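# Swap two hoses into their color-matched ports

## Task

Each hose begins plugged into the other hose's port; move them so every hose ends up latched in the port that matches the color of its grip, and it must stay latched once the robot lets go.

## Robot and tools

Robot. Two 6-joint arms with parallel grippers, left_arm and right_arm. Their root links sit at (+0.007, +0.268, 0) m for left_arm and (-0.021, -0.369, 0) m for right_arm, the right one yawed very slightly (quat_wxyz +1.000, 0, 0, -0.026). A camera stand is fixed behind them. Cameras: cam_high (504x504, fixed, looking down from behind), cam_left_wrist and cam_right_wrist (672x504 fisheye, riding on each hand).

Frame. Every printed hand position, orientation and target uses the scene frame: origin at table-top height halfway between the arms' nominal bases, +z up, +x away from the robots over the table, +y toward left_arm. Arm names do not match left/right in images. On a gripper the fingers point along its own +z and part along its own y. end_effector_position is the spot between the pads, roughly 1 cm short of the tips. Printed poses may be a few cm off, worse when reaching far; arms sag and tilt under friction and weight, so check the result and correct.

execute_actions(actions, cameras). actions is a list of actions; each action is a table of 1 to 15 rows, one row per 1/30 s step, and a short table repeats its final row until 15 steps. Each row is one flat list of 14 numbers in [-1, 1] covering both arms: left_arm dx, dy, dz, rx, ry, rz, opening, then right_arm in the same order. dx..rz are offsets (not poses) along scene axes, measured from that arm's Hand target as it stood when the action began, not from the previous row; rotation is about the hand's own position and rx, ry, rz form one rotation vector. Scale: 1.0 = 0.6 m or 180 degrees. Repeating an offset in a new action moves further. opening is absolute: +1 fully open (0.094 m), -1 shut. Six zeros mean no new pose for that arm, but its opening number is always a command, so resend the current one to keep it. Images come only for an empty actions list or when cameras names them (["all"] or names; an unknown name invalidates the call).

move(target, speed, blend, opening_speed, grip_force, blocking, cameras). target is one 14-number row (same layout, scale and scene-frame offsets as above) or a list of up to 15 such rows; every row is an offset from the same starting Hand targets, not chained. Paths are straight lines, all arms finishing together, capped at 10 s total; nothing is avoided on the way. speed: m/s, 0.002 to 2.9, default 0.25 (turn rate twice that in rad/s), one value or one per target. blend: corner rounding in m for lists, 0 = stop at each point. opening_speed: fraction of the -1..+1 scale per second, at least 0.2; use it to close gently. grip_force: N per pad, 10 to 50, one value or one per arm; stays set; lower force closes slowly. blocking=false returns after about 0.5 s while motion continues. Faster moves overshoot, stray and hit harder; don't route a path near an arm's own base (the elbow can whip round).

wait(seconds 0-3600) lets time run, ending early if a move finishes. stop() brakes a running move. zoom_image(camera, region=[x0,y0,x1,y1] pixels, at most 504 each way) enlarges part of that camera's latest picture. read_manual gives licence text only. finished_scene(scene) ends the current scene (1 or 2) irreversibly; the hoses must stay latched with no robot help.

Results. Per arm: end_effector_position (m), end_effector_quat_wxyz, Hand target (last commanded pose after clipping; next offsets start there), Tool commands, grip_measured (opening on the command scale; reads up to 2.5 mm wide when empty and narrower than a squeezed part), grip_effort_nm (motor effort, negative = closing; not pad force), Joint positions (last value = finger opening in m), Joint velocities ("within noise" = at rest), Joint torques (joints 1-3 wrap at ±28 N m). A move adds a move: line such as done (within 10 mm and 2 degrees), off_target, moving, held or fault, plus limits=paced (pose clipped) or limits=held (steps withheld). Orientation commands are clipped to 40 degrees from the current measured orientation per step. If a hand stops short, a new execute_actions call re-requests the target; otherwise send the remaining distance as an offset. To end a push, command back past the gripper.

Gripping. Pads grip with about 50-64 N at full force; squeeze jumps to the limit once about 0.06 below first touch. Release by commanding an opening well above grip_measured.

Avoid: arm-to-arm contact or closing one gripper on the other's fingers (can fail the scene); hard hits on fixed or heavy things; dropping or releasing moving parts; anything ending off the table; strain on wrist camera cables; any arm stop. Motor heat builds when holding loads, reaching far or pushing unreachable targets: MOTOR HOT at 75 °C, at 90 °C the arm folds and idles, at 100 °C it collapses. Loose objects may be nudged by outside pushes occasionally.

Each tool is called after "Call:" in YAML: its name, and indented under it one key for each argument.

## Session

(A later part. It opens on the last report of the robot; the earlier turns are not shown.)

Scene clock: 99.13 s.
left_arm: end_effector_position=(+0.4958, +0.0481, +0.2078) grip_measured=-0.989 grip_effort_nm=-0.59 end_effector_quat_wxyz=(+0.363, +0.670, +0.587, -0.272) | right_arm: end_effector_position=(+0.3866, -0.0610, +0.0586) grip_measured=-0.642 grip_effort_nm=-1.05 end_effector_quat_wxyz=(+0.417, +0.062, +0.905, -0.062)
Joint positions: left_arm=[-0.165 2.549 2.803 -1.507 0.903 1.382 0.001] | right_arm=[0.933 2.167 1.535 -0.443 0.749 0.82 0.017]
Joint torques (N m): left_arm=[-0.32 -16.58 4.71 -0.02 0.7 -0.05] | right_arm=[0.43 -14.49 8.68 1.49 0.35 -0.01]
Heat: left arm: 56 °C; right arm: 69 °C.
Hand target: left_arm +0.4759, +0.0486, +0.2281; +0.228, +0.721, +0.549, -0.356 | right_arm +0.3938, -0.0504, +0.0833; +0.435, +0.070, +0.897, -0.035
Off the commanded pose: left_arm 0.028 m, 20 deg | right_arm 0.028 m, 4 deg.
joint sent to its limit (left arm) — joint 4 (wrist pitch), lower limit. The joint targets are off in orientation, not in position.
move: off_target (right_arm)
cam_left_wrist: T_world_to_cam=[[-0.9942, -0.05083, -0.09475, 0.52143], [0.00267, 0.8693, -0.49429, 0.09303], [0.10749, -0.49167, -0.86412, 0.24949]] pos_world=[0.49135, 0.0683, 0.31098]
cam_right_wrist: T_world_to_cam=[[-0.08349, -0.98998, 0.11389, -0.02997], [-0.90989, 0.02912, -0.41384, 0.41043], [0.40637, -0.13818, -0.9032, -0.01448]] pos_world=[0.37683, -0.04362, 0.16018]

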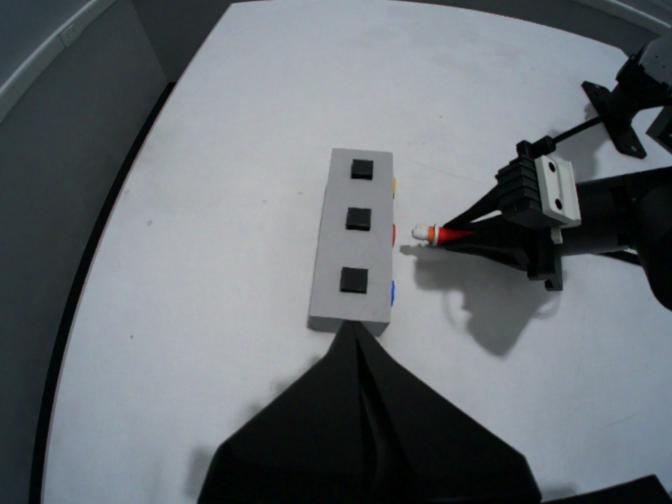

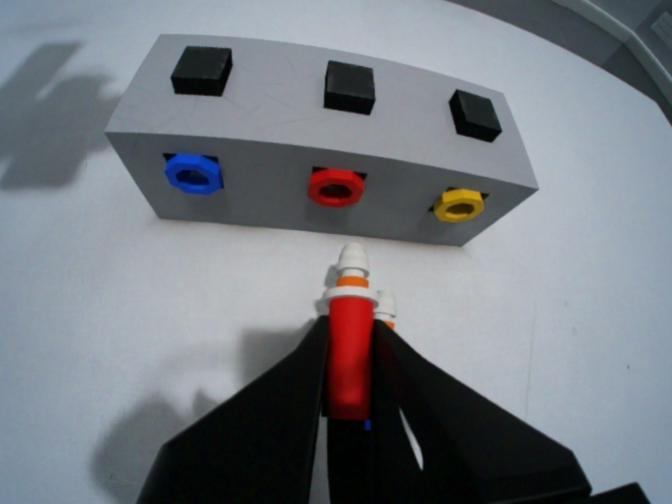

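Call:
move:
  target: [0,0,0,0,0,0,-1,0.013,0.013,0.01,0,0,0,-1]
  speed: 0.15
  cameras: ["cam_left_wrist","cam_right_wrist"]

Call:
zoom_image:
  camera: "cam_right_wrist"
  region: [250, 100, 450, 300]

Call:
zoom_image:
  camera: "cam_left_wrist"
  region: [370, 160, 530, 320]

Scene clock: 100.23 s.
left_arm: end_effector_position=(+0.4958, +0.0481, +0.2078) grip_measured=-0.989 grip_effort_nm=-0.59 end_effector_quat_wxyz=(+0.363, +0.670, +0.587, -0.272) | right_arm: end_effector_position=(+0.3957, -0.0494, +0.0801) grip_measured=-0.642 grip_effort_nm=-1.04 end_effector_quat_wxyz=(+0.429, +0.068, +0.900, -0.045)
Joint positions: left_arm=[-0.165 2.549 2.803 -1.507 0.903 1.382 0.001] | right_arm=[0.933 2.167 1.607 -0.468 0.747 0.815 0.017]
Joint torques (N m): left_arm=[-0.34 -16.58 4.72 -0.01 0.7 -0.05] | right_arm=[0.09 -11.82 9.66 1.37 0.34 -0.03]
Heat: left arm: 56 °C; right arm: 69 °C.
Hand target: left_arm +0.4759, +0.0486, +0.2281; +0.228, +0.721, +0.549, -0.356 | right_arm +0.4016, -0.0427, +0.0892; +0.435, +0.070, +0.897, -0.035
Off the commanded pose: left_arm 0.028 m, 20 deg | right_arm 0.013 m, 1 deg.
joint sent to its limit (left arm) — joint 4 (wrist pitch), lower limit. The joint targets are off in orientation, not in position.
move: off_target (right_arm)
cam_left_wrist: T_world_to_cam=[[-0.9942, -0.05083, -0.09475, 0.52143], [0.00267, 0.8693, -0.49429, 0.09303], [0.10749, -0.49167, -0.86412, 0.24949]] pos_world=[0.49135, 0.0683, 0.31098]
cam_right_wrist: T_world_to_cam=[[-0.08241, -0.99358, 0.07756, -0.01798], [-0.89826, 0.04034, -0.43761, 0.42513], [0.43167, -0.10573, -0.89581, -0.00621]] pos_world=[0.38308, -0.03567, 0.18187]

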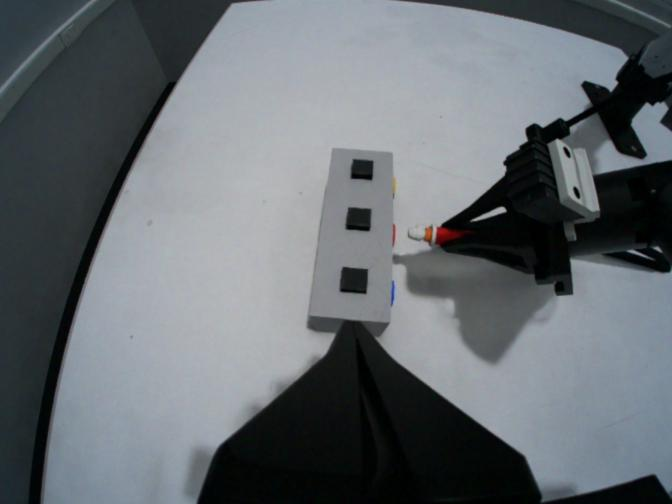

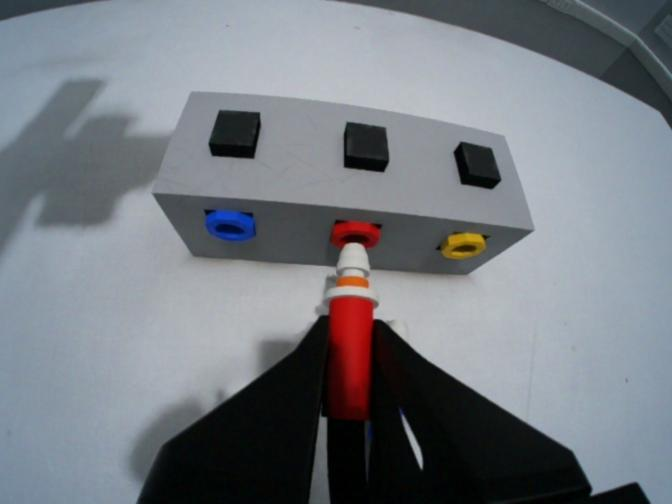

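Scaled by 2.520 from the camera's image (finer frame: 960x720).

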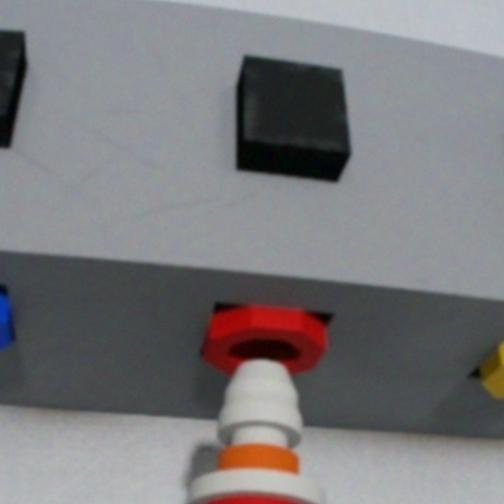

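Scaled by 3.150 from the camera's image (finer frame: 960x720).

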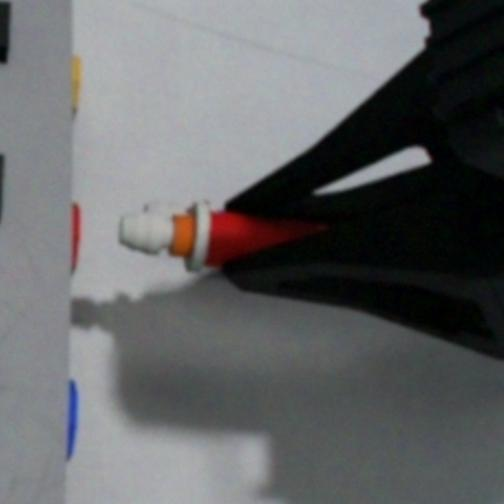

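Call:
move:
  target:
    - [0,0,0,0,0,0,-1,-0.04,0.006,-0.06,0,0,0,-1]
    - [0,0,0,0,0,0,-1,0.018,-0.003,-0.028,0,0,0,-1]
  speed: 0.15
  cameras: ["cam_left_wrist","cam_right_wrist"]

Call:
zoom_image:
  camera: "cam_right_wrist"
  region: [250, 100, 450, 300]

Call:
zoom_image:
  camera: "cam_left_wrist"
  region: [370, 160, 530, 320]

Scene clock: 102.23 s.
left_arm: end_effector_position=(+0.4958, +0.0481, +0.2078) grip_measured=-0.989 grip_effort_nm=-0.59 end_effector_quat_wxyz=(+0.363, +0.670, +0.587, -0.272) | right_arm: end_effector_position=(+0.4068, -0.0523, +0.0712) grip_measured=-0.642 grip_effort_nm=-1.05 end_effector_quat_wxyz=(+0.432, +0.072, +0.898, -0.040)
Joint positions: left_arm=[-0.165 2.549 2.803 -1.507 0.903 1.382 0.001] | right_arm=[0.91 2.187 1.595 -0.405 0.735 0.793 0.017]
Joint torques (N m): left_arm=[-0.31 -16.58 4.68 -0.01 0.7 -0.04] | right_arm=[0.38 -10.52 9.85 1.43 0.31 0]
Heat: left arm: 56 °C; right arm: 68 °C.
Hand target: left_arm +0.4759, +0.0486, +0.2281; +0.228, +0.721, +0.549, -0.356 | right_arm +0.4124, -0.0444, +0.0724; +0.435, +0.070, +0.897, -0.035
Off the commanded pose: left_arm 0.028 m, 20 deg | right_arm 0.010 m, 1 deg.
joint sent to its limit (left arm) — joint 4 (wrist pitch), lower limit. The joint targets are off in orientation, not in position.
move: done
cam_left_wrist: T_world_to_cam=[[-0.9942, -0.05083, -0.09475, 0.52143], [0.00267, 0.8693, -0.49429, 0.09303], [0.10749, -0.49167, -0.86412, 0.24949]] pos_world=[0.49135, 0.0683, 0.31098]
cam_right_wrist: T_world_to_cam=[[-0.08555, -0.99423, 0.06466, -0.01707], [-0.89428, 0.04801, -0.44493, 0.43062], [0.43926, -0.09588, -0.89323, -0.02198]] pos_world=[0.39329, -0.03975, 0.17307]

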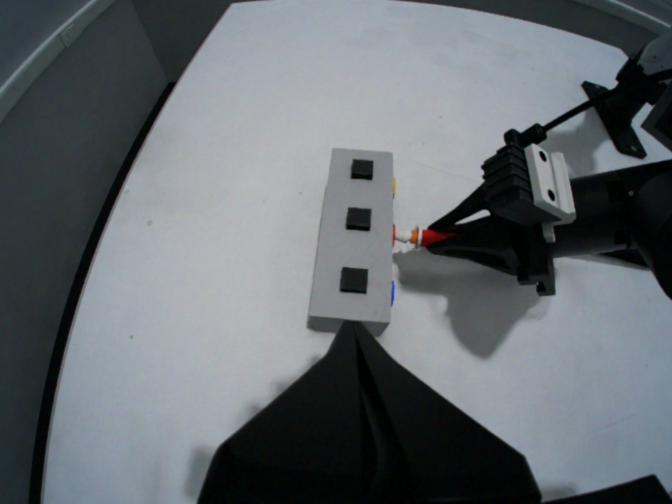

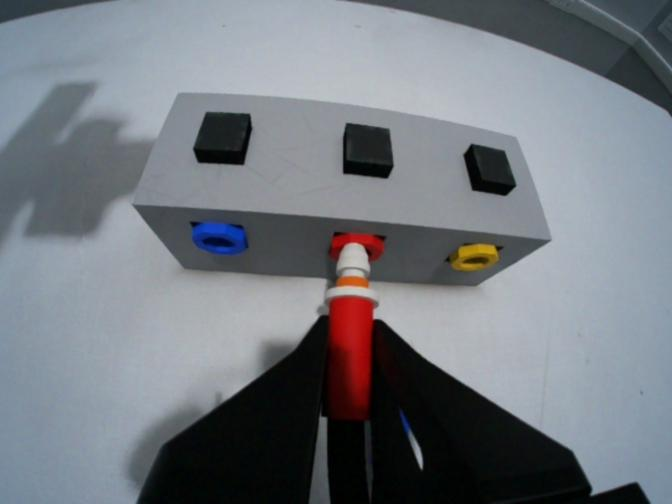

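Scaled by 2.520 from the camera's image (finer frame: 960x720).

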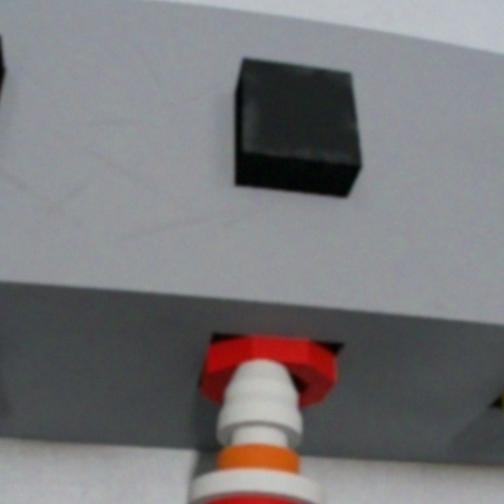

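Scaled by 3.150 from the camera's image (finer frame: 960x720).

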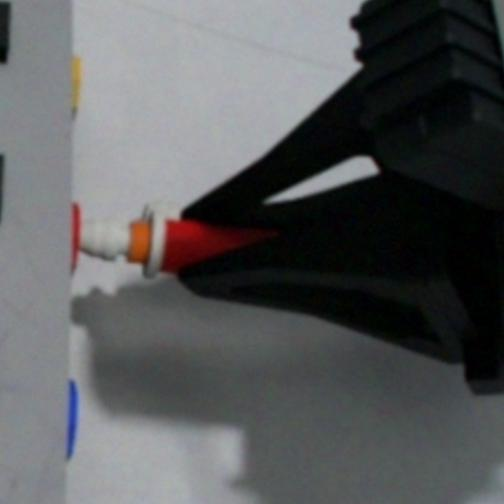

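Call:
move:
  target:
    - [0,0,0,0,0,0,-1,0.06,-0.006,0.0,0,0,0,-1]
    - [0,0,0,0,0,0,-1,0.12,-0.012,0.045,0,-0.07,-0.01,-1]
  speed: 0.12
  cameras: ["cam_left_wrist","cam_right_wrist"]

Call:
zoom_image:
  camera: "cam_right_wrist"
  region: [250, 100, 450, 300]

Call:
zoom_image:
  camera: "cam_left_wrist"
  region: [370, 160, 530, 320]

Scene clock: 104.73 s.
left_arm: end_effector_position=(+0.4958, +0.0481, +0.2078) grip_measured=-0.989 grip_effort_nm=-0.59 end_effector_quat_wxyz=(+0.363, +0.670, +0.587, -0.272) | right_arm: end_effector_position=(+0.4164, -0.0469, +0.0596) grip_measured=-0.642 grip_effort_nm=-1.05 end_effector_quat_wxyz=(+0.407, +0.011, +0.911, -0.066)
Joint positions: left_arm=[-0.165 2.549 2.803 -1.507 0.903 1.382 0.001] | right_arm=[0.892 2.25 1.683 -0.463 0.691 0.665 0.017]
Joint torques (N m): left_arm=[-0.31 -16.58 4.67 -0.01 0.7 -0.04] | right_arm=[-4.85 -12.03 8.62 4.21 1.83 0]
Heat: left arm: 57 °C; right arm: 68 °C.
Hand target: left_arm +0.4759, +0.0486, +0.2281; +0.228, +0.721, +0.549, -0.356 | right_arm +0.4843, -0.0516, +0.0994; +0.530, +0.087, +0.843, -0.034
Off the commanded pose: left_arm 0.028 m, 20 deg | right_arm 0.079 m, 19 deg.
joint sent to its limit (left arm) — joint 4 (wrist pitch), lower limit. The joint targets are off in orientation, not in position.
move: off_target (right_arm)
cam_left_wrist: T_world_to_cam=[[-0.9942, -0.05083, -0.09475, 0.52143], [0.00267, 0.8693, -0.49429, 0.09303], [0.10749, -0.49167, -0.86412, 0.24949]] pos_world=[0.49135, 0.0683, 0.31098]
cam_right_wrist: T_world_to_cam=[[0.00863, -0.98666, 0.16256, -0.05474], [-0.92062, -0.07131, -0.38389, 0.43555], [0.39036, -0.14634, -0.90896, -0.01716]] pos_world=[0.40815, -0.02546, 0.16051]

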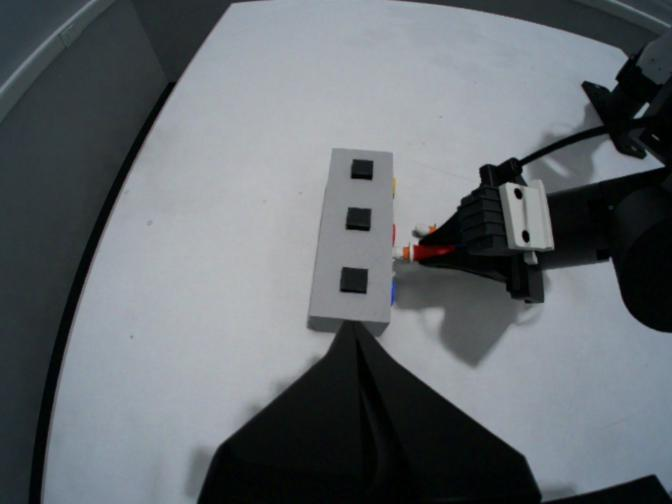

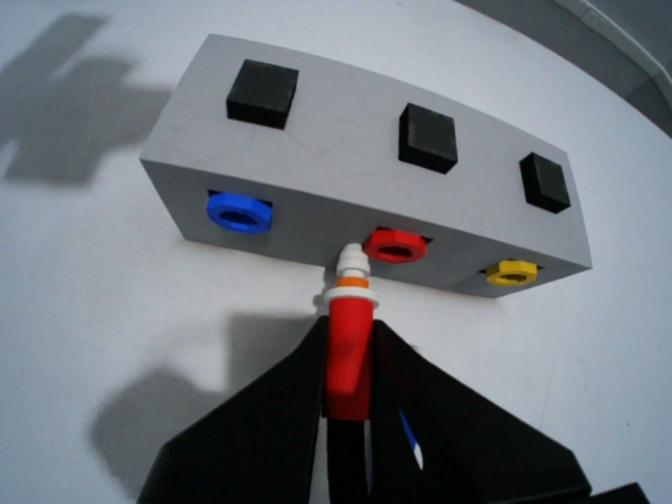

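Scaled by 2.520 from the camera's image (finer frame: 960x720).

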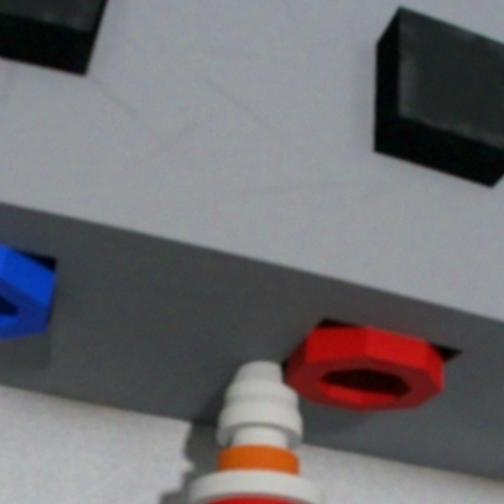

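Scaled by 3.150 from the camera's image (finer frame: 960x720).

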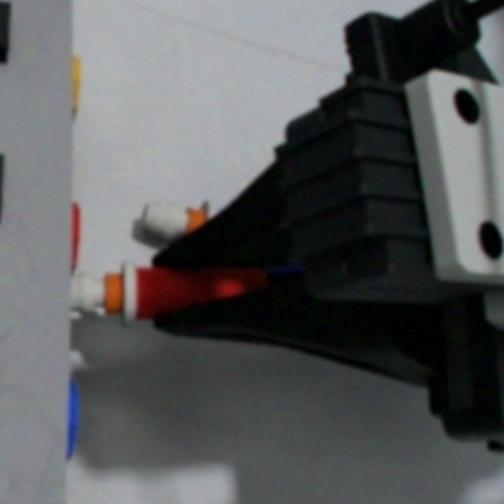

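Call:
move:
  target:
    - [0,0,0,0,0,0,-1,-0.19,0.006,-0.055,0,0.07,0.01,-1]
    - [0,0,0,0,0,0,-1,-0.122,0.006,-0.048,0,0.07,0.01,-1]
  speed: 0.15
  cameras: ["cam_left_wrist","cam_right_wrist"]

Call:
zoom_image:
  camera: "cam_right_wrist"
  region: [250, 100, 450, 300]

Call:
zoom_image:
  camera: "cam_left_wrist"
  region: [370, 160, 530, 320]

Scene clock: 107.07 s.
left_arm: end_effector_position=(+0.4958, +0.0481, +0.2078) grip_measured=-0.989 grip_effort_nm=-0.59 end_effector_quat_wxyz=(+0.363, +0.670, +0.587, -0.272) | right_arm: end_effector_position=(+0.4056, -0.0583, +0.0678) grip_measured=-0.642 grip_effort_nm=-1.04 end_effector_quat_wxyz=(+0.430, +0.072, +0.899, -0.044)
Joint positions: left_arm=[-0.165 2.549 2.803 -1.507 0.903 1.382 0.001] | right_arm=[0.904 2.178 1.568 -0.394 0.734 0.789 0.017]
Joint torques (N m): left_arm=[-0.31 -16.58 4.68 0 0.7 -0.04] | right_arm=[0.59 -10.47 9.72 1.51 0.33 -0.05]
Heat: left arm: 57 °C; right arm: 69 °C.
Hand target: left_arm +0.4759, +0.0486, +0.2281; +0.228, +0.721, +0.549, -0.356 | right_arm +0.4112, -0.0480, +0.0706; +0.435, +0.070, +0.897, -0.035
Off the commanded pose: left_arm 0.028 m, 20 deg | right_arm 0.012 m, 1 deg.
joint sent to its limit (left arm) — joint 4 (wrist pitch), lower limit. The joint targets are off in orientation, not in position.
move: off_target (right_arm)
cam_left_wrist: T_world_to_cam=[[-0.9942, -0.05083, -0.09475, 0.52143], [0.00267, 0.8693, -0.49429, 0.09303], [0.10749, -0.49167, -0.86412, 0.24949]] pos_world=[0.49135, 0.0683, 0.31098]
cam_right_wrist: T_world_to_cam=[[-0.08873, -0.99344, 0.07217, -0.02206], [-0.89644, 0.04806, -0.44056, 0.42888], [0.4342, -0.10379, -0.89482, -0.02343]] pos_world=[0.39268, -0.04496, 0.16957]

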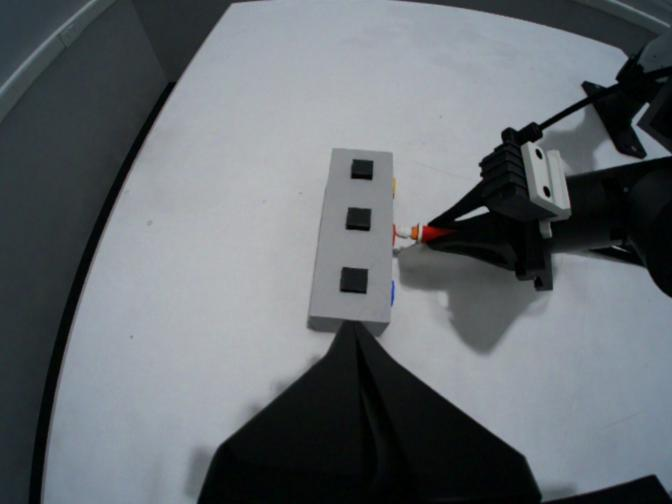

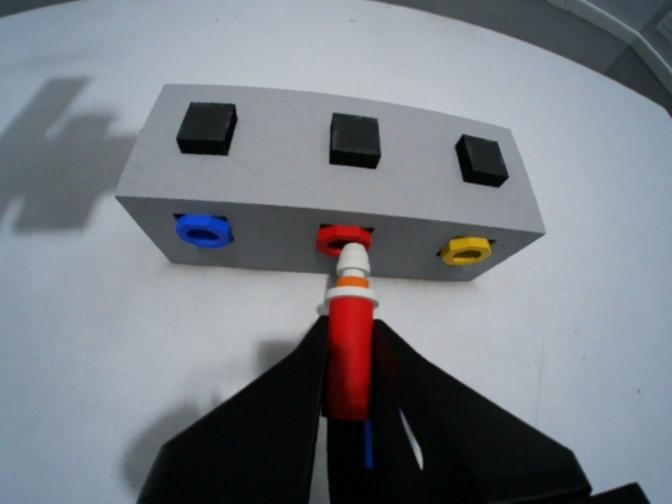

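Scaled by 2.520 from the camera's image (finer frame: 960x720).

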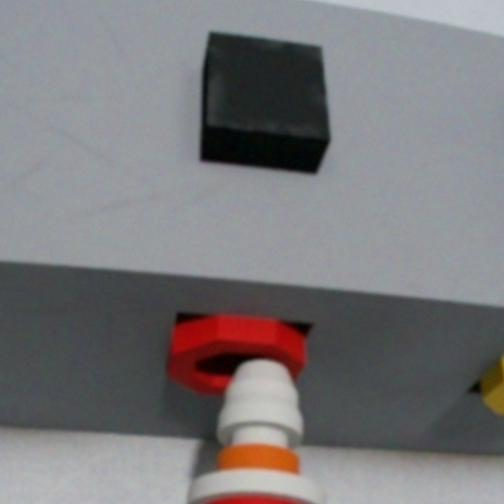

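Scaled by 3.150 from the camera's image (finer frame: 960x720).

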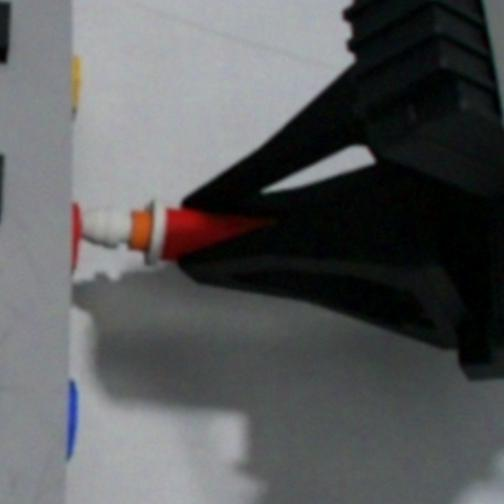

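Call:
move:
  target: [0,0,0,0,0,0,-1,-0.02,0.005,0,0,0,0,-1]
  speed: 0.08
  cameras: ["cam_right_wrist","cam_left_wrist"]

Scene clock: 108.30 s.
left_arm: end_effector_position=(+0.4958, +0.0481, +0.2078) grip_measured=-0.989 grip_effort_nm=-0.59 end_effector_quat_wxyz=(+0.363, +0.670, +0.587, -0.272) | right_arm: end_effector_position=(+0.3964, -0.0473, +0.0672) grip_measured=-0.642 grip_effort_nm=-1.04 end_effector_quat_wxyz=(+0.429, +0.063, +0.900, -0.038)
Joint positions: left_arm=[-0.165 2.549 2.803 -1.507 0.903 1.382 0.001] | right_arm=[0.931 2.178 1.568 -0.399 0.734 0.798 0.017]
Joint torques (N m): left_arm=[-0.32 -16.58 4.7 -0.01 0.7 -0.05] | right_arm=[0.4 -11.79 7.95 1.43 0.46 0.14]
Heat: left arm: 57 °C; right arm: 69 °C.
Hand target: left_arm +0.4759, +0.0486, +0.2281; +0.228, +0.721, +0.549, -0.356 | right_arm +0.3991, -0.0449, +0.0706; +0.435, +0.070, +0.897, -0.035
Off the commanded pose: left_arm 0.028 m, 20 deg | right_arm 0.005 m, 1 deg.
joint sent to its limit (left arm) — joint 4 (wrist pitch), lower limit. The joint targets are off in orientation, not in position.
move: done
cam_left_wrist: T_world_to_cam=[[-0.9942, -0.05083, -0.09475, 0.52143], [0.00267, 0.8693, -0.49429, 0.09303], [0.10749, -0.49167, -0.86412, 0.24949]] pos_world=[0.49135, 0.0683, 0.31098]
cam_right_wrist: T_world_to_cam=[[-0.0665, -0.99538, 0.06922, -0.0206], [-0.89829, 0.02953, -0.4384, 0.41953], [0.43433, -0.09133, -0.89611, -0.01817]] pos_world=[0.38339, -0.03455, 0.16907]
Images, in order (width x height): cam_left_wrist 672x504, cam_right_wrist 672x504.

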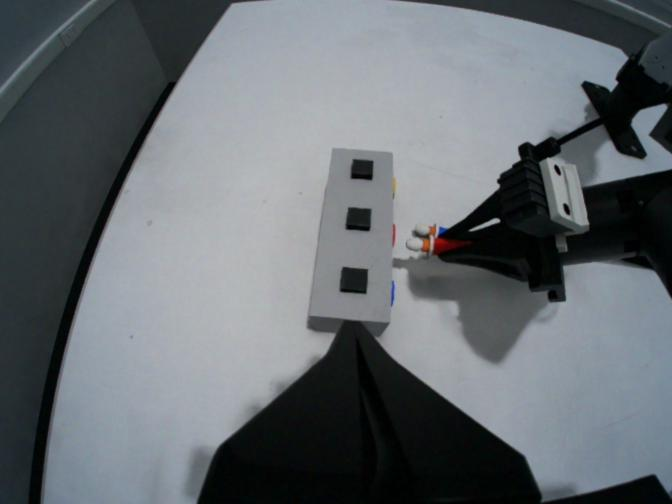

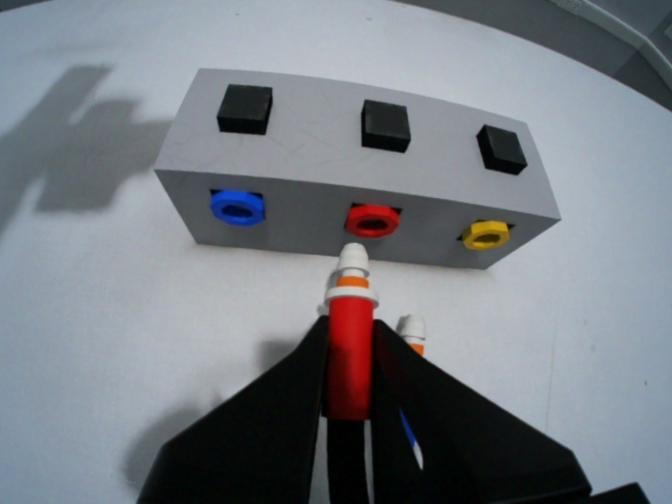

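Call:
move:
  target: [0,0,0,0,0,0,-1,0.012,-0.014,0,0,0,0,-1]
  speed: 0.08
  cameras: ["cam_right_wrist"]

Call:
zoom_image:
  camera: "cam_right_wrist"
  region: [250, 100, 450, 300]

Scene clock: 109.13 s.
left_arm: end_effector_position=(+0.4958, +0.0481, +0.2078) grip_measured=-0.989 grip_effort_nm=-0.59 end_effector_quat_wxyz=(+0.363, +0.670, +0.587, -0.272) | right_arm: end_effector_position=(+0.4042, -0.0553, +0.0681) grip_measured=-0.642 grip_effort_nm=-1.04 end_effector_quat_wxyz=(+0.431, +0.070, +0.899, -0.041)
Joint positions: left_arm=[-0.165 2.549 2.803 -1.507 0.903 1.382 0.001] | right_arm=[0.909 2.178 1.568 -0.391 0.734 0.79 0.017]
Joint torques (N m): left_arm=[-0.31 -16.58 4.7 -0.01 0.7 -0.04] | right_arm=[0.09 -12.48 6.35 1.65 0.31 -0.02]
Heat: left arm: 57 °C; right arm: 69 °C.
Hand target: left_arm +0.4759, +0.0486, +0.2281; +0.228, +0.721, +0.549, -0.356 | right_arm +0.4064, -0.0534, +0.0706; +0.435, +0.070, +0.897, -0.035
Off the commanded pose: left_arm 0.028 m, 20 deg | right_arm 0.004 m, 1 deg.
joint sent to its limit (left arm) — joint 4 (wrist pitch), lower limit. The joint targets are off in orientation, not in position.
move: done
cam_right_wrist: T_world_to_cam=[[-0.08343, -0.99414, 0.06872, -0.02127], [-0.89575, 0.0446, -0.44233, 0.4273], [0.43667, -0.09846, -0.89422, -0.02292]] pos_world=[0.39099, -0.04246, 0.16997]

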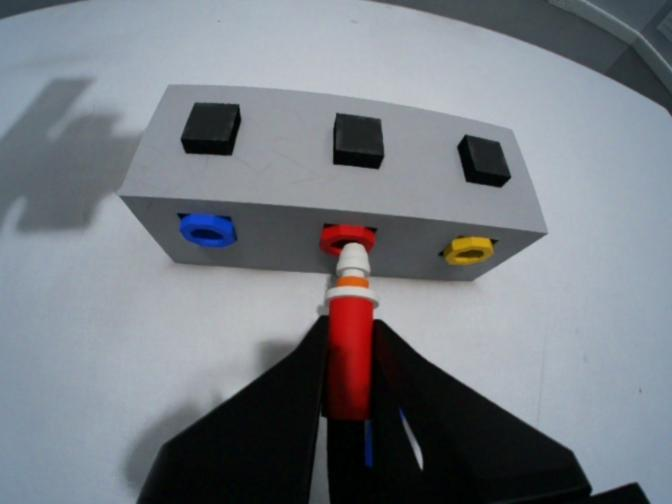

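Scaled by 2.520 from the camera's image (finer frame: 960x720).

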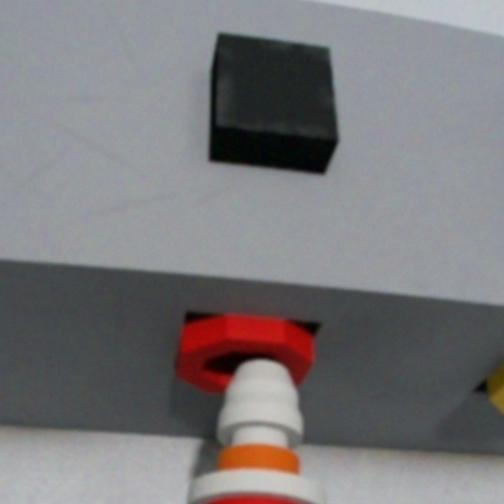

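Call:
move:
  target: [0,0,0,0,0,0,-1,0.01,0.0075,0,0,0,0,-1]
  speed: 0.08
  cameras: ["cam_right_wrist"]

Call:
zoom_image:
  camera: "cam_right_wrist"
  region: [250, 100, 450, 300]

Scene clock: 109.77 s.
left_arm: end_effector_position=(+0.4958, +0.0481, +0.2078) grip_measured=-0.989 grip_effort_nm=-0.59 end_effector_quat_wxyz=(+0.363, +0.670, +0.587, -0.272) | right_arm: end_effector_position=(+0.4041, -0.0551, +0.0680) grip_measured=-0.642 grip_effort_nm=-1.05 end_effector_quat_wxyz=(+0.430, +0.068, +0.899, -0.042)
Joint positions: left_arm=[-0.165 2.549 2.803 -1.507 0.903 1.382 0.001] | right_arm=[0.909 2.178 1.568 -0.391 0.732 0.786 0.017]
Joint torques (N m): left_arm=[-0.31 -16.57 4.7 -0.02 0.7 -0.05] | right_arm=[-0.14 -10.52 9.73 1.51 0.3 0]
Heat: left arm: 57 °C; right arm: 69 °C.
Hand target: left_arm +0.4759, +0.0486, +0.2281; +0.228, +0.721, +0.549, -0.356 | right_arm +0.4123, -0.0489, +0.0706; +0.435, +0.070, +0.897, -0.035
Off the commanded pose: left_arm 0.028 m, 20 deg | right_arm 0.011 m, 1 deg.
joint sent to its limit (left arm) — joint 4 (wrist pitch), lower limit. The joint targets are off in orientation, not in position.
move: off_target (right_arm)
cam_right_wrist: T_world_to_cam=[[-0.07971, -0.99425, 0.07146, -0.02268], [-0.89658, 0.04018, -0.44104, 0.42711], [0.43564, -0.09923, -0.89464, -0.02261]] pos_world=[0.39099, -0.04196, 0.16977]

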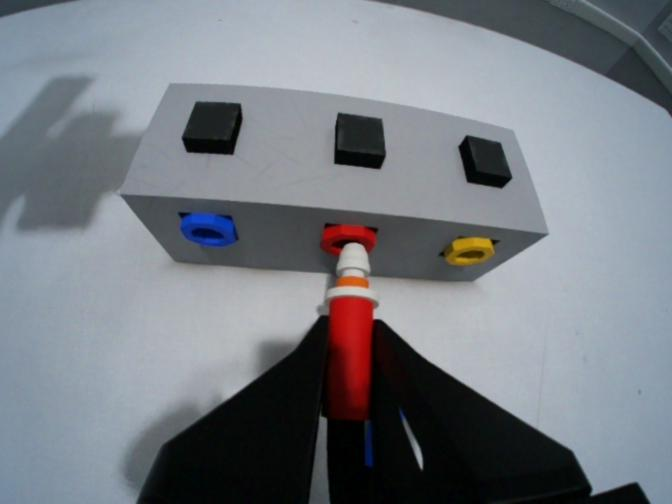

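Scaled by 2.520 from the camera's image (finer frame: 960x720).

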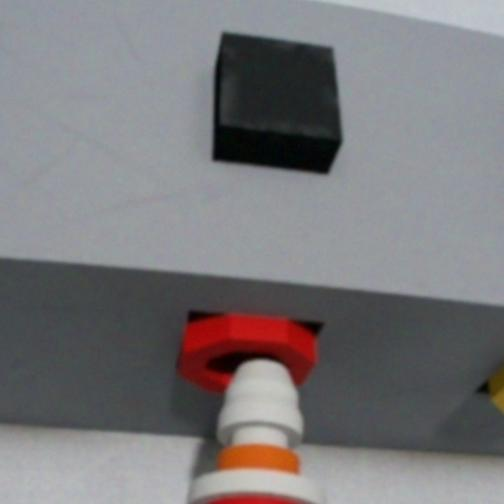

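Call:
move:
  target:
    - [0,0,0,0,0,0,-1,-0.02,0.006,0,0,0,0,-1]
    - [0,0,0,0,0,0,-1,0.002,-0.003,-0.005,0,0,0,-1]
  speed: 0.08
  cameras: ["cam_right_wrist"]

Call:
zoom_image:
  camera: "cam_right_wrist"
  region: [250, 100, 450, 300]

Scene clock: 111.30 s.
left_arm: end_effector_position=(+0.4958, +0.0481, +0.2078) grip_measured=-0.989 grip_effort_nm=-0.59 end_effector_quat_wxyz=(+0.363, +0.670, +0.587, -0.272) | right_arm: end_effector_position=(+0.4061, -0.0570, +0.0676) grip_measured=-0.642 grip_effort_nm=-1.05 end_effector_quat_wxyz=(+0.429, +0.069, +0.900, -0.042)
Joint positions: left_arm=[-0.165 2.549 2.803 -1.507 0.903 1.382 0.001] | right_arm=[0.903 2.178 1.568 -0.389 0.728 0.781 0.017]
Joint torques (N m): left_arm=[-0.31 -16.58 4.68 -0.01 0.7 -0.04] | right_arm=[-0.03 -10.36 8.9 1.68 0.33 -0.03]
Heat: left arm: 57 °C; right arm: 68 °C.
Hand target: left_arm +0.4759, +0.0486, +0.2281; +0.228, +0.721, +0.549, -0.356 | right_arm +0.4136, -0.0506, +0.0677; +0.435, +0.070, +0.897, -0.035
Off the commanded pose: left_arm 0.028 m, 20 deg | right_arm 0.010 m, 1 deg.
joint sent to its limit (left arm) — joint 4 (wrist pitch), lower limit. The joint targets are off in orientation, not in position.
move: done
cam_right_wrist: T_world_to_cam=[[-0.08067, -0.99419, 0.07122, -0.02395], [-0.89755, 0.04139, -0.43896, 0.42919], [0.43347, -0.09934, -0.89568, -0.02304]] pos_world=[0.39328, -0.04386, 0.16947]

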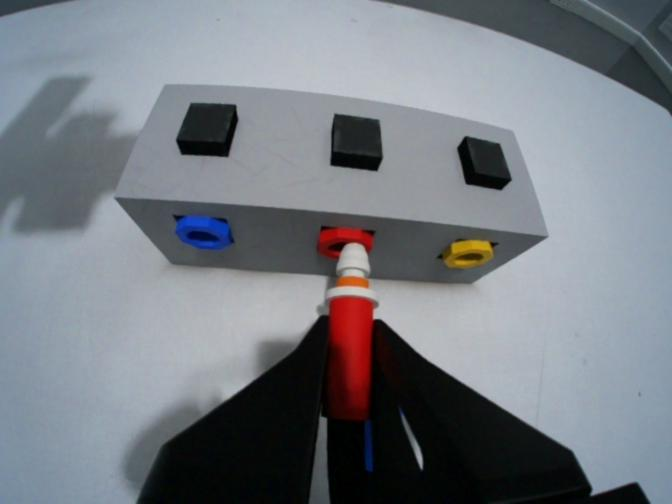

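Scaled by 2.520 from the camera's image (finer frame: 960x720).

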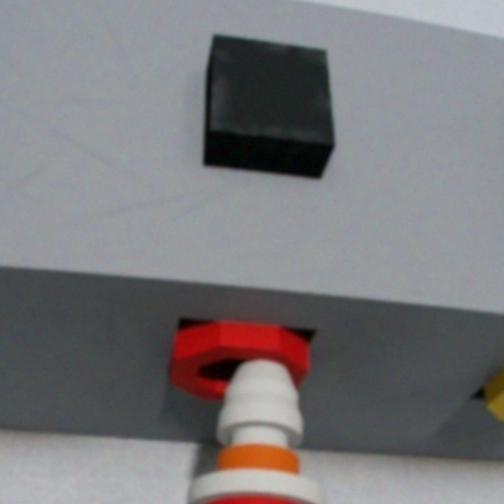

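Call:
move:
  target:
    - [0,0,0,0,0,0,-1,-0.02,-0.008,0,0,0,0,-1]
    - [0,0,0,0,0,0,-1,-0.003,0.008,0.002,0,0,0,-1]
  speed: 0.08
  cameras: ["cam_right_wrist"]

Call:
zoom_image:
  camera: "cam_right_wrist"
  region: [250, 100, 450, 300]

Scene clock: 112.77 s.
left_arm: end_effector_position=(+0.4958, +0.0481, +0.2078) grip_measured=-0.989 grip_effort_nm=-0.59 end_effector_quat_wxyz=(+0.363, +0.670, +0.587, -0.272) | right_arm: end_effector_position=(+0.4062, -0.0531, +0.0670) grip_measured=-0.642 grip_effort_nm=-1.05 end_effector_quat_wxyz=(+0.430, +0.067, +0.900, -0.039)
Joint positions: left_arm=[-0.165 2.549 2.803 -1.507 0.903 1.382 0.001] | right_arm=[0.907 2.186 1.578 -0.388 0.727 0.781 0.017]
Joint torques (N m): left_arm=[-0.31 -16.57 4.68 -0.01 0.71 -0.04] | right_arm=[0.4 -10.43 9.7 1.46 0.41 0.09]
Heat: left arm: 57 °C; right arm: 68 °C.
Hand target: left_arm +0.4759, +0.0486, +0.2281; +0.228, +0.721, +0.549, -0.356 | right_arm +0.4118, -0.0459, +0.0688; +0.435, +0.070, +0.897, -0.035
Off the commanded pose: left_arm 0.028 m, 20 deg | right_arm 0.009 m, 1 deg.
joint sent to its limit (left arm) — joint 4 (wrist pitch), lower limit. The joint targets are off in orientation, not in position.
move: done
cam_right_wrist: T_world_to_cam=[[-0.07528, -0.99479, 0.06875, -0.02215], [-0.89733, 0.03752, -0.43976, 0.42859], [0.43489, -0.0948, -0.89548, -0.0236]] pos_world=[0.39319, -0.04035, 0.16887]

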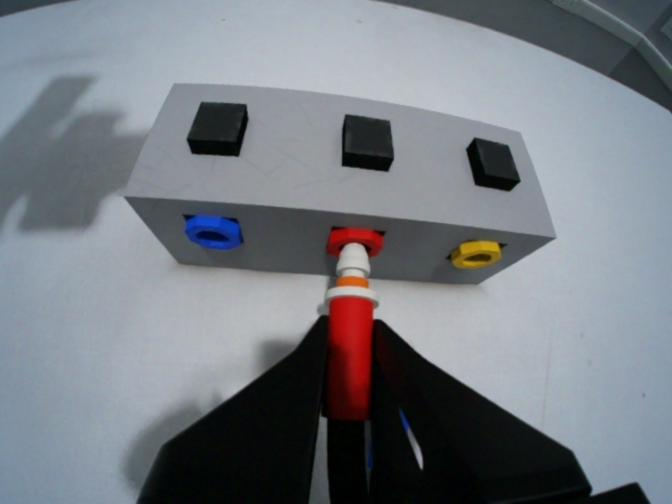

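Scaled by 2.520 from the camera's image (finer frame: 960x720).

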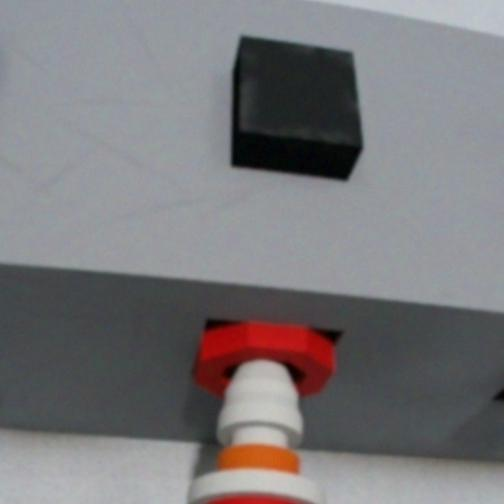

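Centred. Push.

Call:
move:
  target: [0,0,0,0,0,0,-1,0.05,0,0.02,0,-0.01,-0.01,-1]
  speed: 0.1
  cameras: ["cam_right_wrist","cam_left_wrist"]

Call:
zoom_image:
  camera: "cam_right_wrist"
  region: [250, 100, 450, 300]

Scene clock: 113.80 s.
left_arm: end_effector_position=(+0.4958, +0.0481, +0.2078) grip_measured=-0.989 grip_effort_nm=-0.59 end_effector_quat_wxyz=(+0.363, +0.670, +0.587, -0.272) | right_arm: end_effector_position=(+0.4172, -0.0556, +0.0661) grip_measured=-0.642 grip_effort_nm=-1.05 end_effector_quat_wxyz=(+0.417, +0.063, +0.904, -0.064)
Joint positions: left_arm=[-0.165 2.549 2.803 -1.507 0.903 1.382 0.001] | right_arm=[0.89 2.242 1.687 -0.49 0.732 0.773 0.017]
Joint torques (N m): left_arm=[-0.34 -16.57 4.7 -0.01 0.7 -0.05] | right_arm=[-1.22 -10.88 11.11 2.19 0.52 -0.05]
Heat: left arm: 58 °C; right arm: 68 °C.
Hand target: left_arm +0.4759, +0.0486, +0.2281; +0.228, +0.721, +0.549, -0.356 | right_arm +0.4417, -0.0460, +0.0807; +0.448, +0.084, +0.889, -0.041
Off the commanded pose: left_arm 0.028 m, 20 deg | right_arm 0.030 m, 5 deg.
joint sent to its limit (left arm) — joint 4 (wrist pitch), lower limit. The joint targets are off in orientation, not in position.
move: off_target (right_arm)
cam_left_wrist: T_world_to_cam=[[-0.9942, -0.05083, -0.09475, 0.52143], [0.00267, 0.8693, -0.49429, 0.09303], [0.10749, -0.49167, -0.86412, 0.24949]] pos_world=[0.49135, 0.0683, 0.31098]
cam_right_wrist: T_world_to_cam=[[-0.08808, -0.98925, 0.11678, -0.0213], [-0.90963, 0.0321, -0.41419, 0.44124], [0.40598, -0.1427, -0.90267, -0.01956]] pos_world=[0.40743, -0.03803, 0.16759]
Images, in order (width x height): cam_left_wrist 672x504, cam_right_wrist 672x504.

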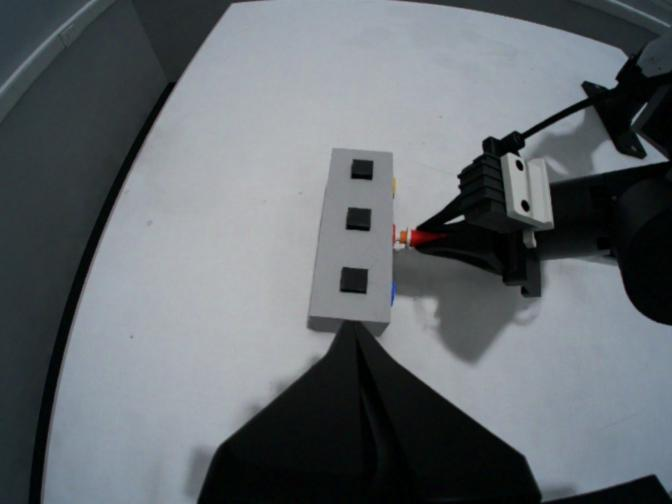

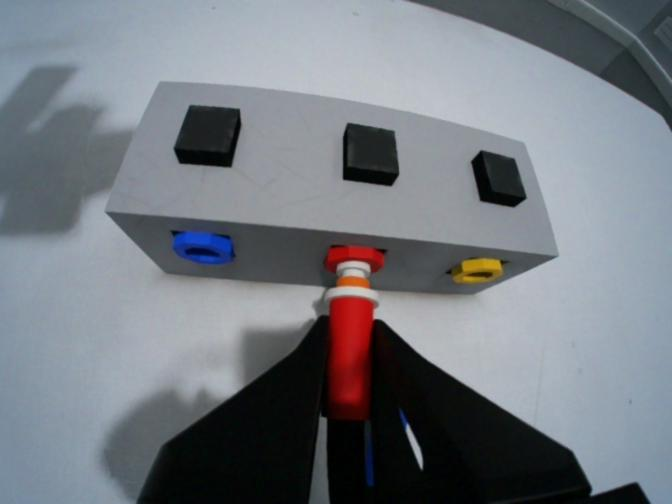

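Scaled by 2.520 from the camera's image (finer frame: 960x720).

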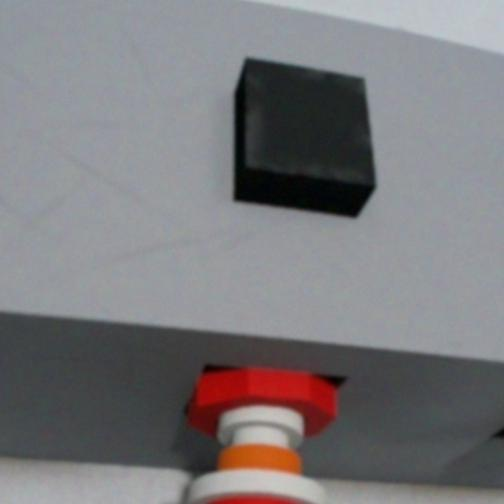

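Call:
move:
  target:
    - [0,0,0,0,0,0,-1,0.05,-0.004,0.03,0,-0.03,-0.01,-1]
    - [0,0,0,0,0,0,-1,0.1,-0.008,0.055,0,-0.05,-0.02,-1]
  speed: 0.15
  cameras: ["cam_right_wrist"]

Call:
zoom_image:
  camera: "cam_right_wrist"
  region: [250, 100, 450, 300]

Scene clock: 115.60 s.
left_arm: end_effector_position=(+0.4958, +0.0481, +0.2078) grip_measured=-0.989 grip_effort_nm=-0.59 end_effector_quat_wxyz=(+0.363, +0.670, +0.587, -0.272) | right_arm: end_effector_position=(+0.4212, -0.0566, +0.0685) grip_measured=-0.642 grip_effort_nm=-1.05 end_effector_quat_wxyz=(+0.409, +0.031, +0.906, -0.101)
Joint positions: left_arm=[-0.165 2.549 2.803 -1.507 0.903 1.382 0.001] | right_arm=[0.889 2.282 1.772 -0.58 0.756 0.713 0.017]
Joint torques (N m): left_arm=[-0.32 -16.59 4.7 -0.01 0.7 -0.05] | right_arm=[-6.08 -11.3 13.85 3.88 1.36 -0.09]
Heat: left arm: 58 °C; right arm: 68 °C.
Hand target: left_arm +0.4759, +0.0486, +0.2281; +0.228, +0.721, +0.549, -0.356 | right_arm +0.5017, -0.0506, +0.1137; +0.515, +0.115, +0.848, -0.048
Off the commanded pose: left_arm 0.028 m, 20 deg | right_arm 0.093 m, 18 deg.
joint sent to its limit (left arm) — joint 4 (wrist pitch), lower limit. The joint targets are off in orientation, not in position.
move: off_target (right_arm)
cam_right_wrist: T_world_to_cam=[[-0.0582, -0.97618, 0.20902, -0.04032], [-0.91998, -0.02885, -0.39089, 0.44529], [0.38761, -0.21505, -0.89639, -0.01599]] pos_world=[0.41351, -0.02996, 0.16815]

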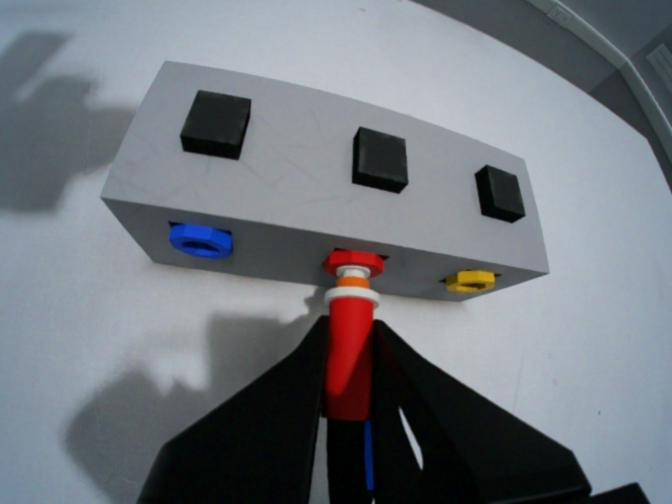

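Scaled by 2.520 from the camera's image (finer frame: 960x720).

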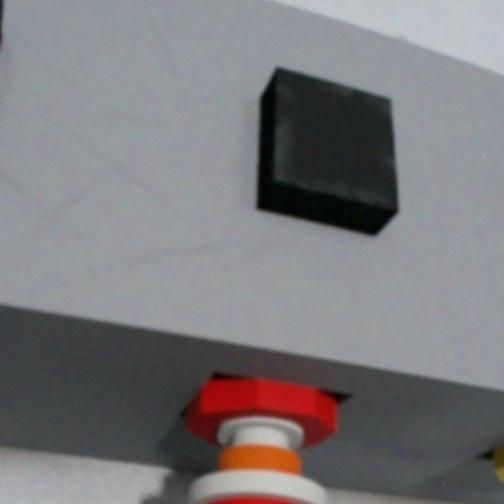

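Call:
move:
  target:
    - [0,0,0,0,0,0,-1,0.03,-0.004,-0.02,0,-0.02,-0.02,-1]
    - [0,0,0,0,0,0,-1,0.08,-0.008,0.03,0,-0.02,-0.025,-1]
  speed: 0.15
  cameras: ["cam_right_wrist","cam_left_wrist"]

Call:
zoom_image:
  camera: "cam_right_wrist"
  region: [250, 100, 450, 300]

Call:
zoom_image:
  camera: "cam_left_wrist"
  region: [370, 160, 530, 320]

Scene clock: 118.07 s.
left_arm: end_effector_position=(+0.4958, +0.0481, +0.2078) grip_measured=-0.989 grip_effort_nm=-0.59 end_effector_quat_wxyz=(+0.363, +0.670, +0.587, -0.272) | right_arm: end_effector_position=(+0.4274, -0.0569, +0.0709) grip_measured=-0.642 grip_effort_nm=-1.05 end_effector_quat_wxyz=(+0.378, +0.023, +0.915, -0.137)
Joint positions: left_arm=[-0.165 2.549 2.803 -1.507 0.903 1.382 0.001] | right_arm=[0.88 2.378 1.985 -0.804 0.757 0.729 0.017]
Joint torques (N m): left_arm=[-0.32 -16.57 4.7 -0.01 0.71 -0.05] | right_arm=[-9.13 -12.71 15.06 4.55 2.05 0.14]
Heat: left arm: 58 °C; right arm: 68 °C.
Hand target: left_arm +0.4759, +0.0486, +0.2281; +0.228, +0.721, +0.549, -0.356 | right_arm +0.5498, -0.0556, +0.1318; +0.539, +0.150, +0.826, -0.065
Off the commanded pose: left_arm 0.028 m, 20 deg | right_arm 0.137 m, 27 deg.
joint sent to its limit (left arm) — joint 4 (wrist pitch), lower limit. The joint targets are off in orientation, not in position.
move: off_target (right_arm)
cam_left_wrist: T_world_to_cam=[[-0.9942, -0.05083, -0.09475, 0.52143], [0.00267, 0.8693, -0.49429, 0.09303], [0.10749, -0.49167, -0.86412, 0.24949]] pos_world=[0.49135, 0.0683, 0.31098]
cam_right_wrist: T_world_to_cam=[[-0.06129, -0.95839, 0.27879, -0.04337], [-0.94484, -0.03433, -0.32573, 0.45762], [0.32175, -0.28338, -0.90343, 0.00846]] pos_world=[0.427, -0.02346, 0.1688]
Images, in order (width x height): cam_left_wrist 672x504, cam_right_wrist 672x504.

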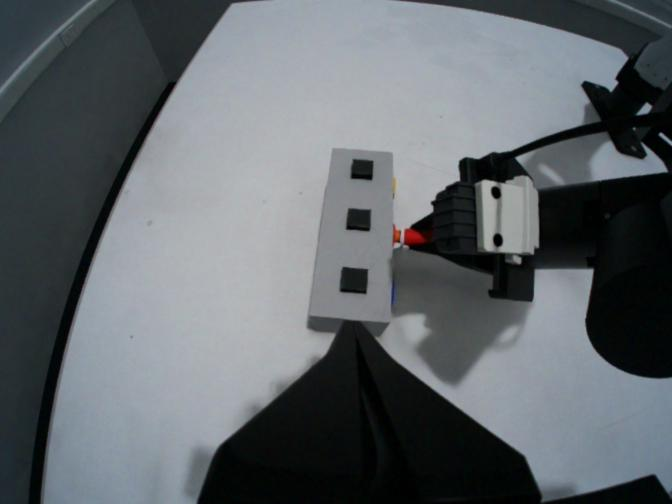

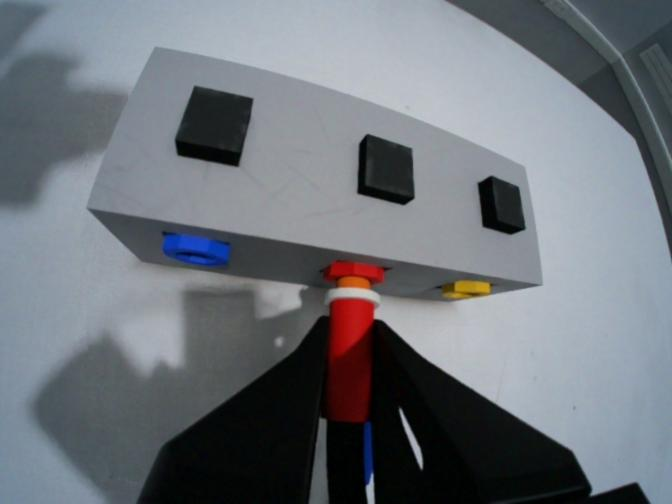

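Scaled by 2.520 from the camera's image (finer frame: 960x720).

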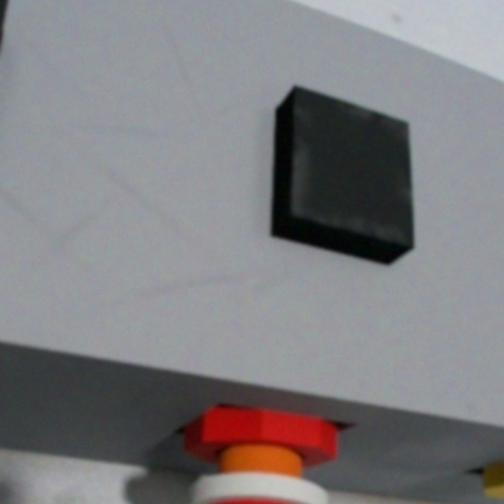

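Scaled by 3.150 from the camera's image (finer frame: 960x720).

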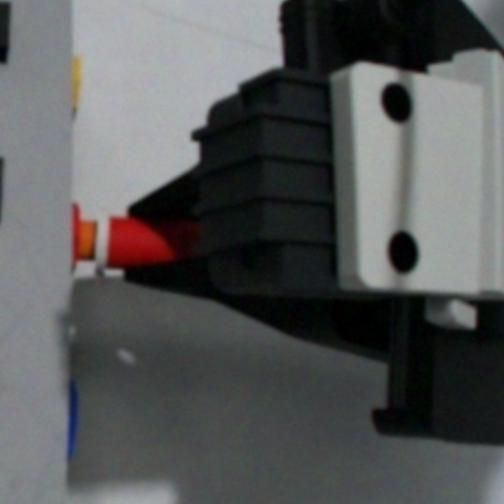

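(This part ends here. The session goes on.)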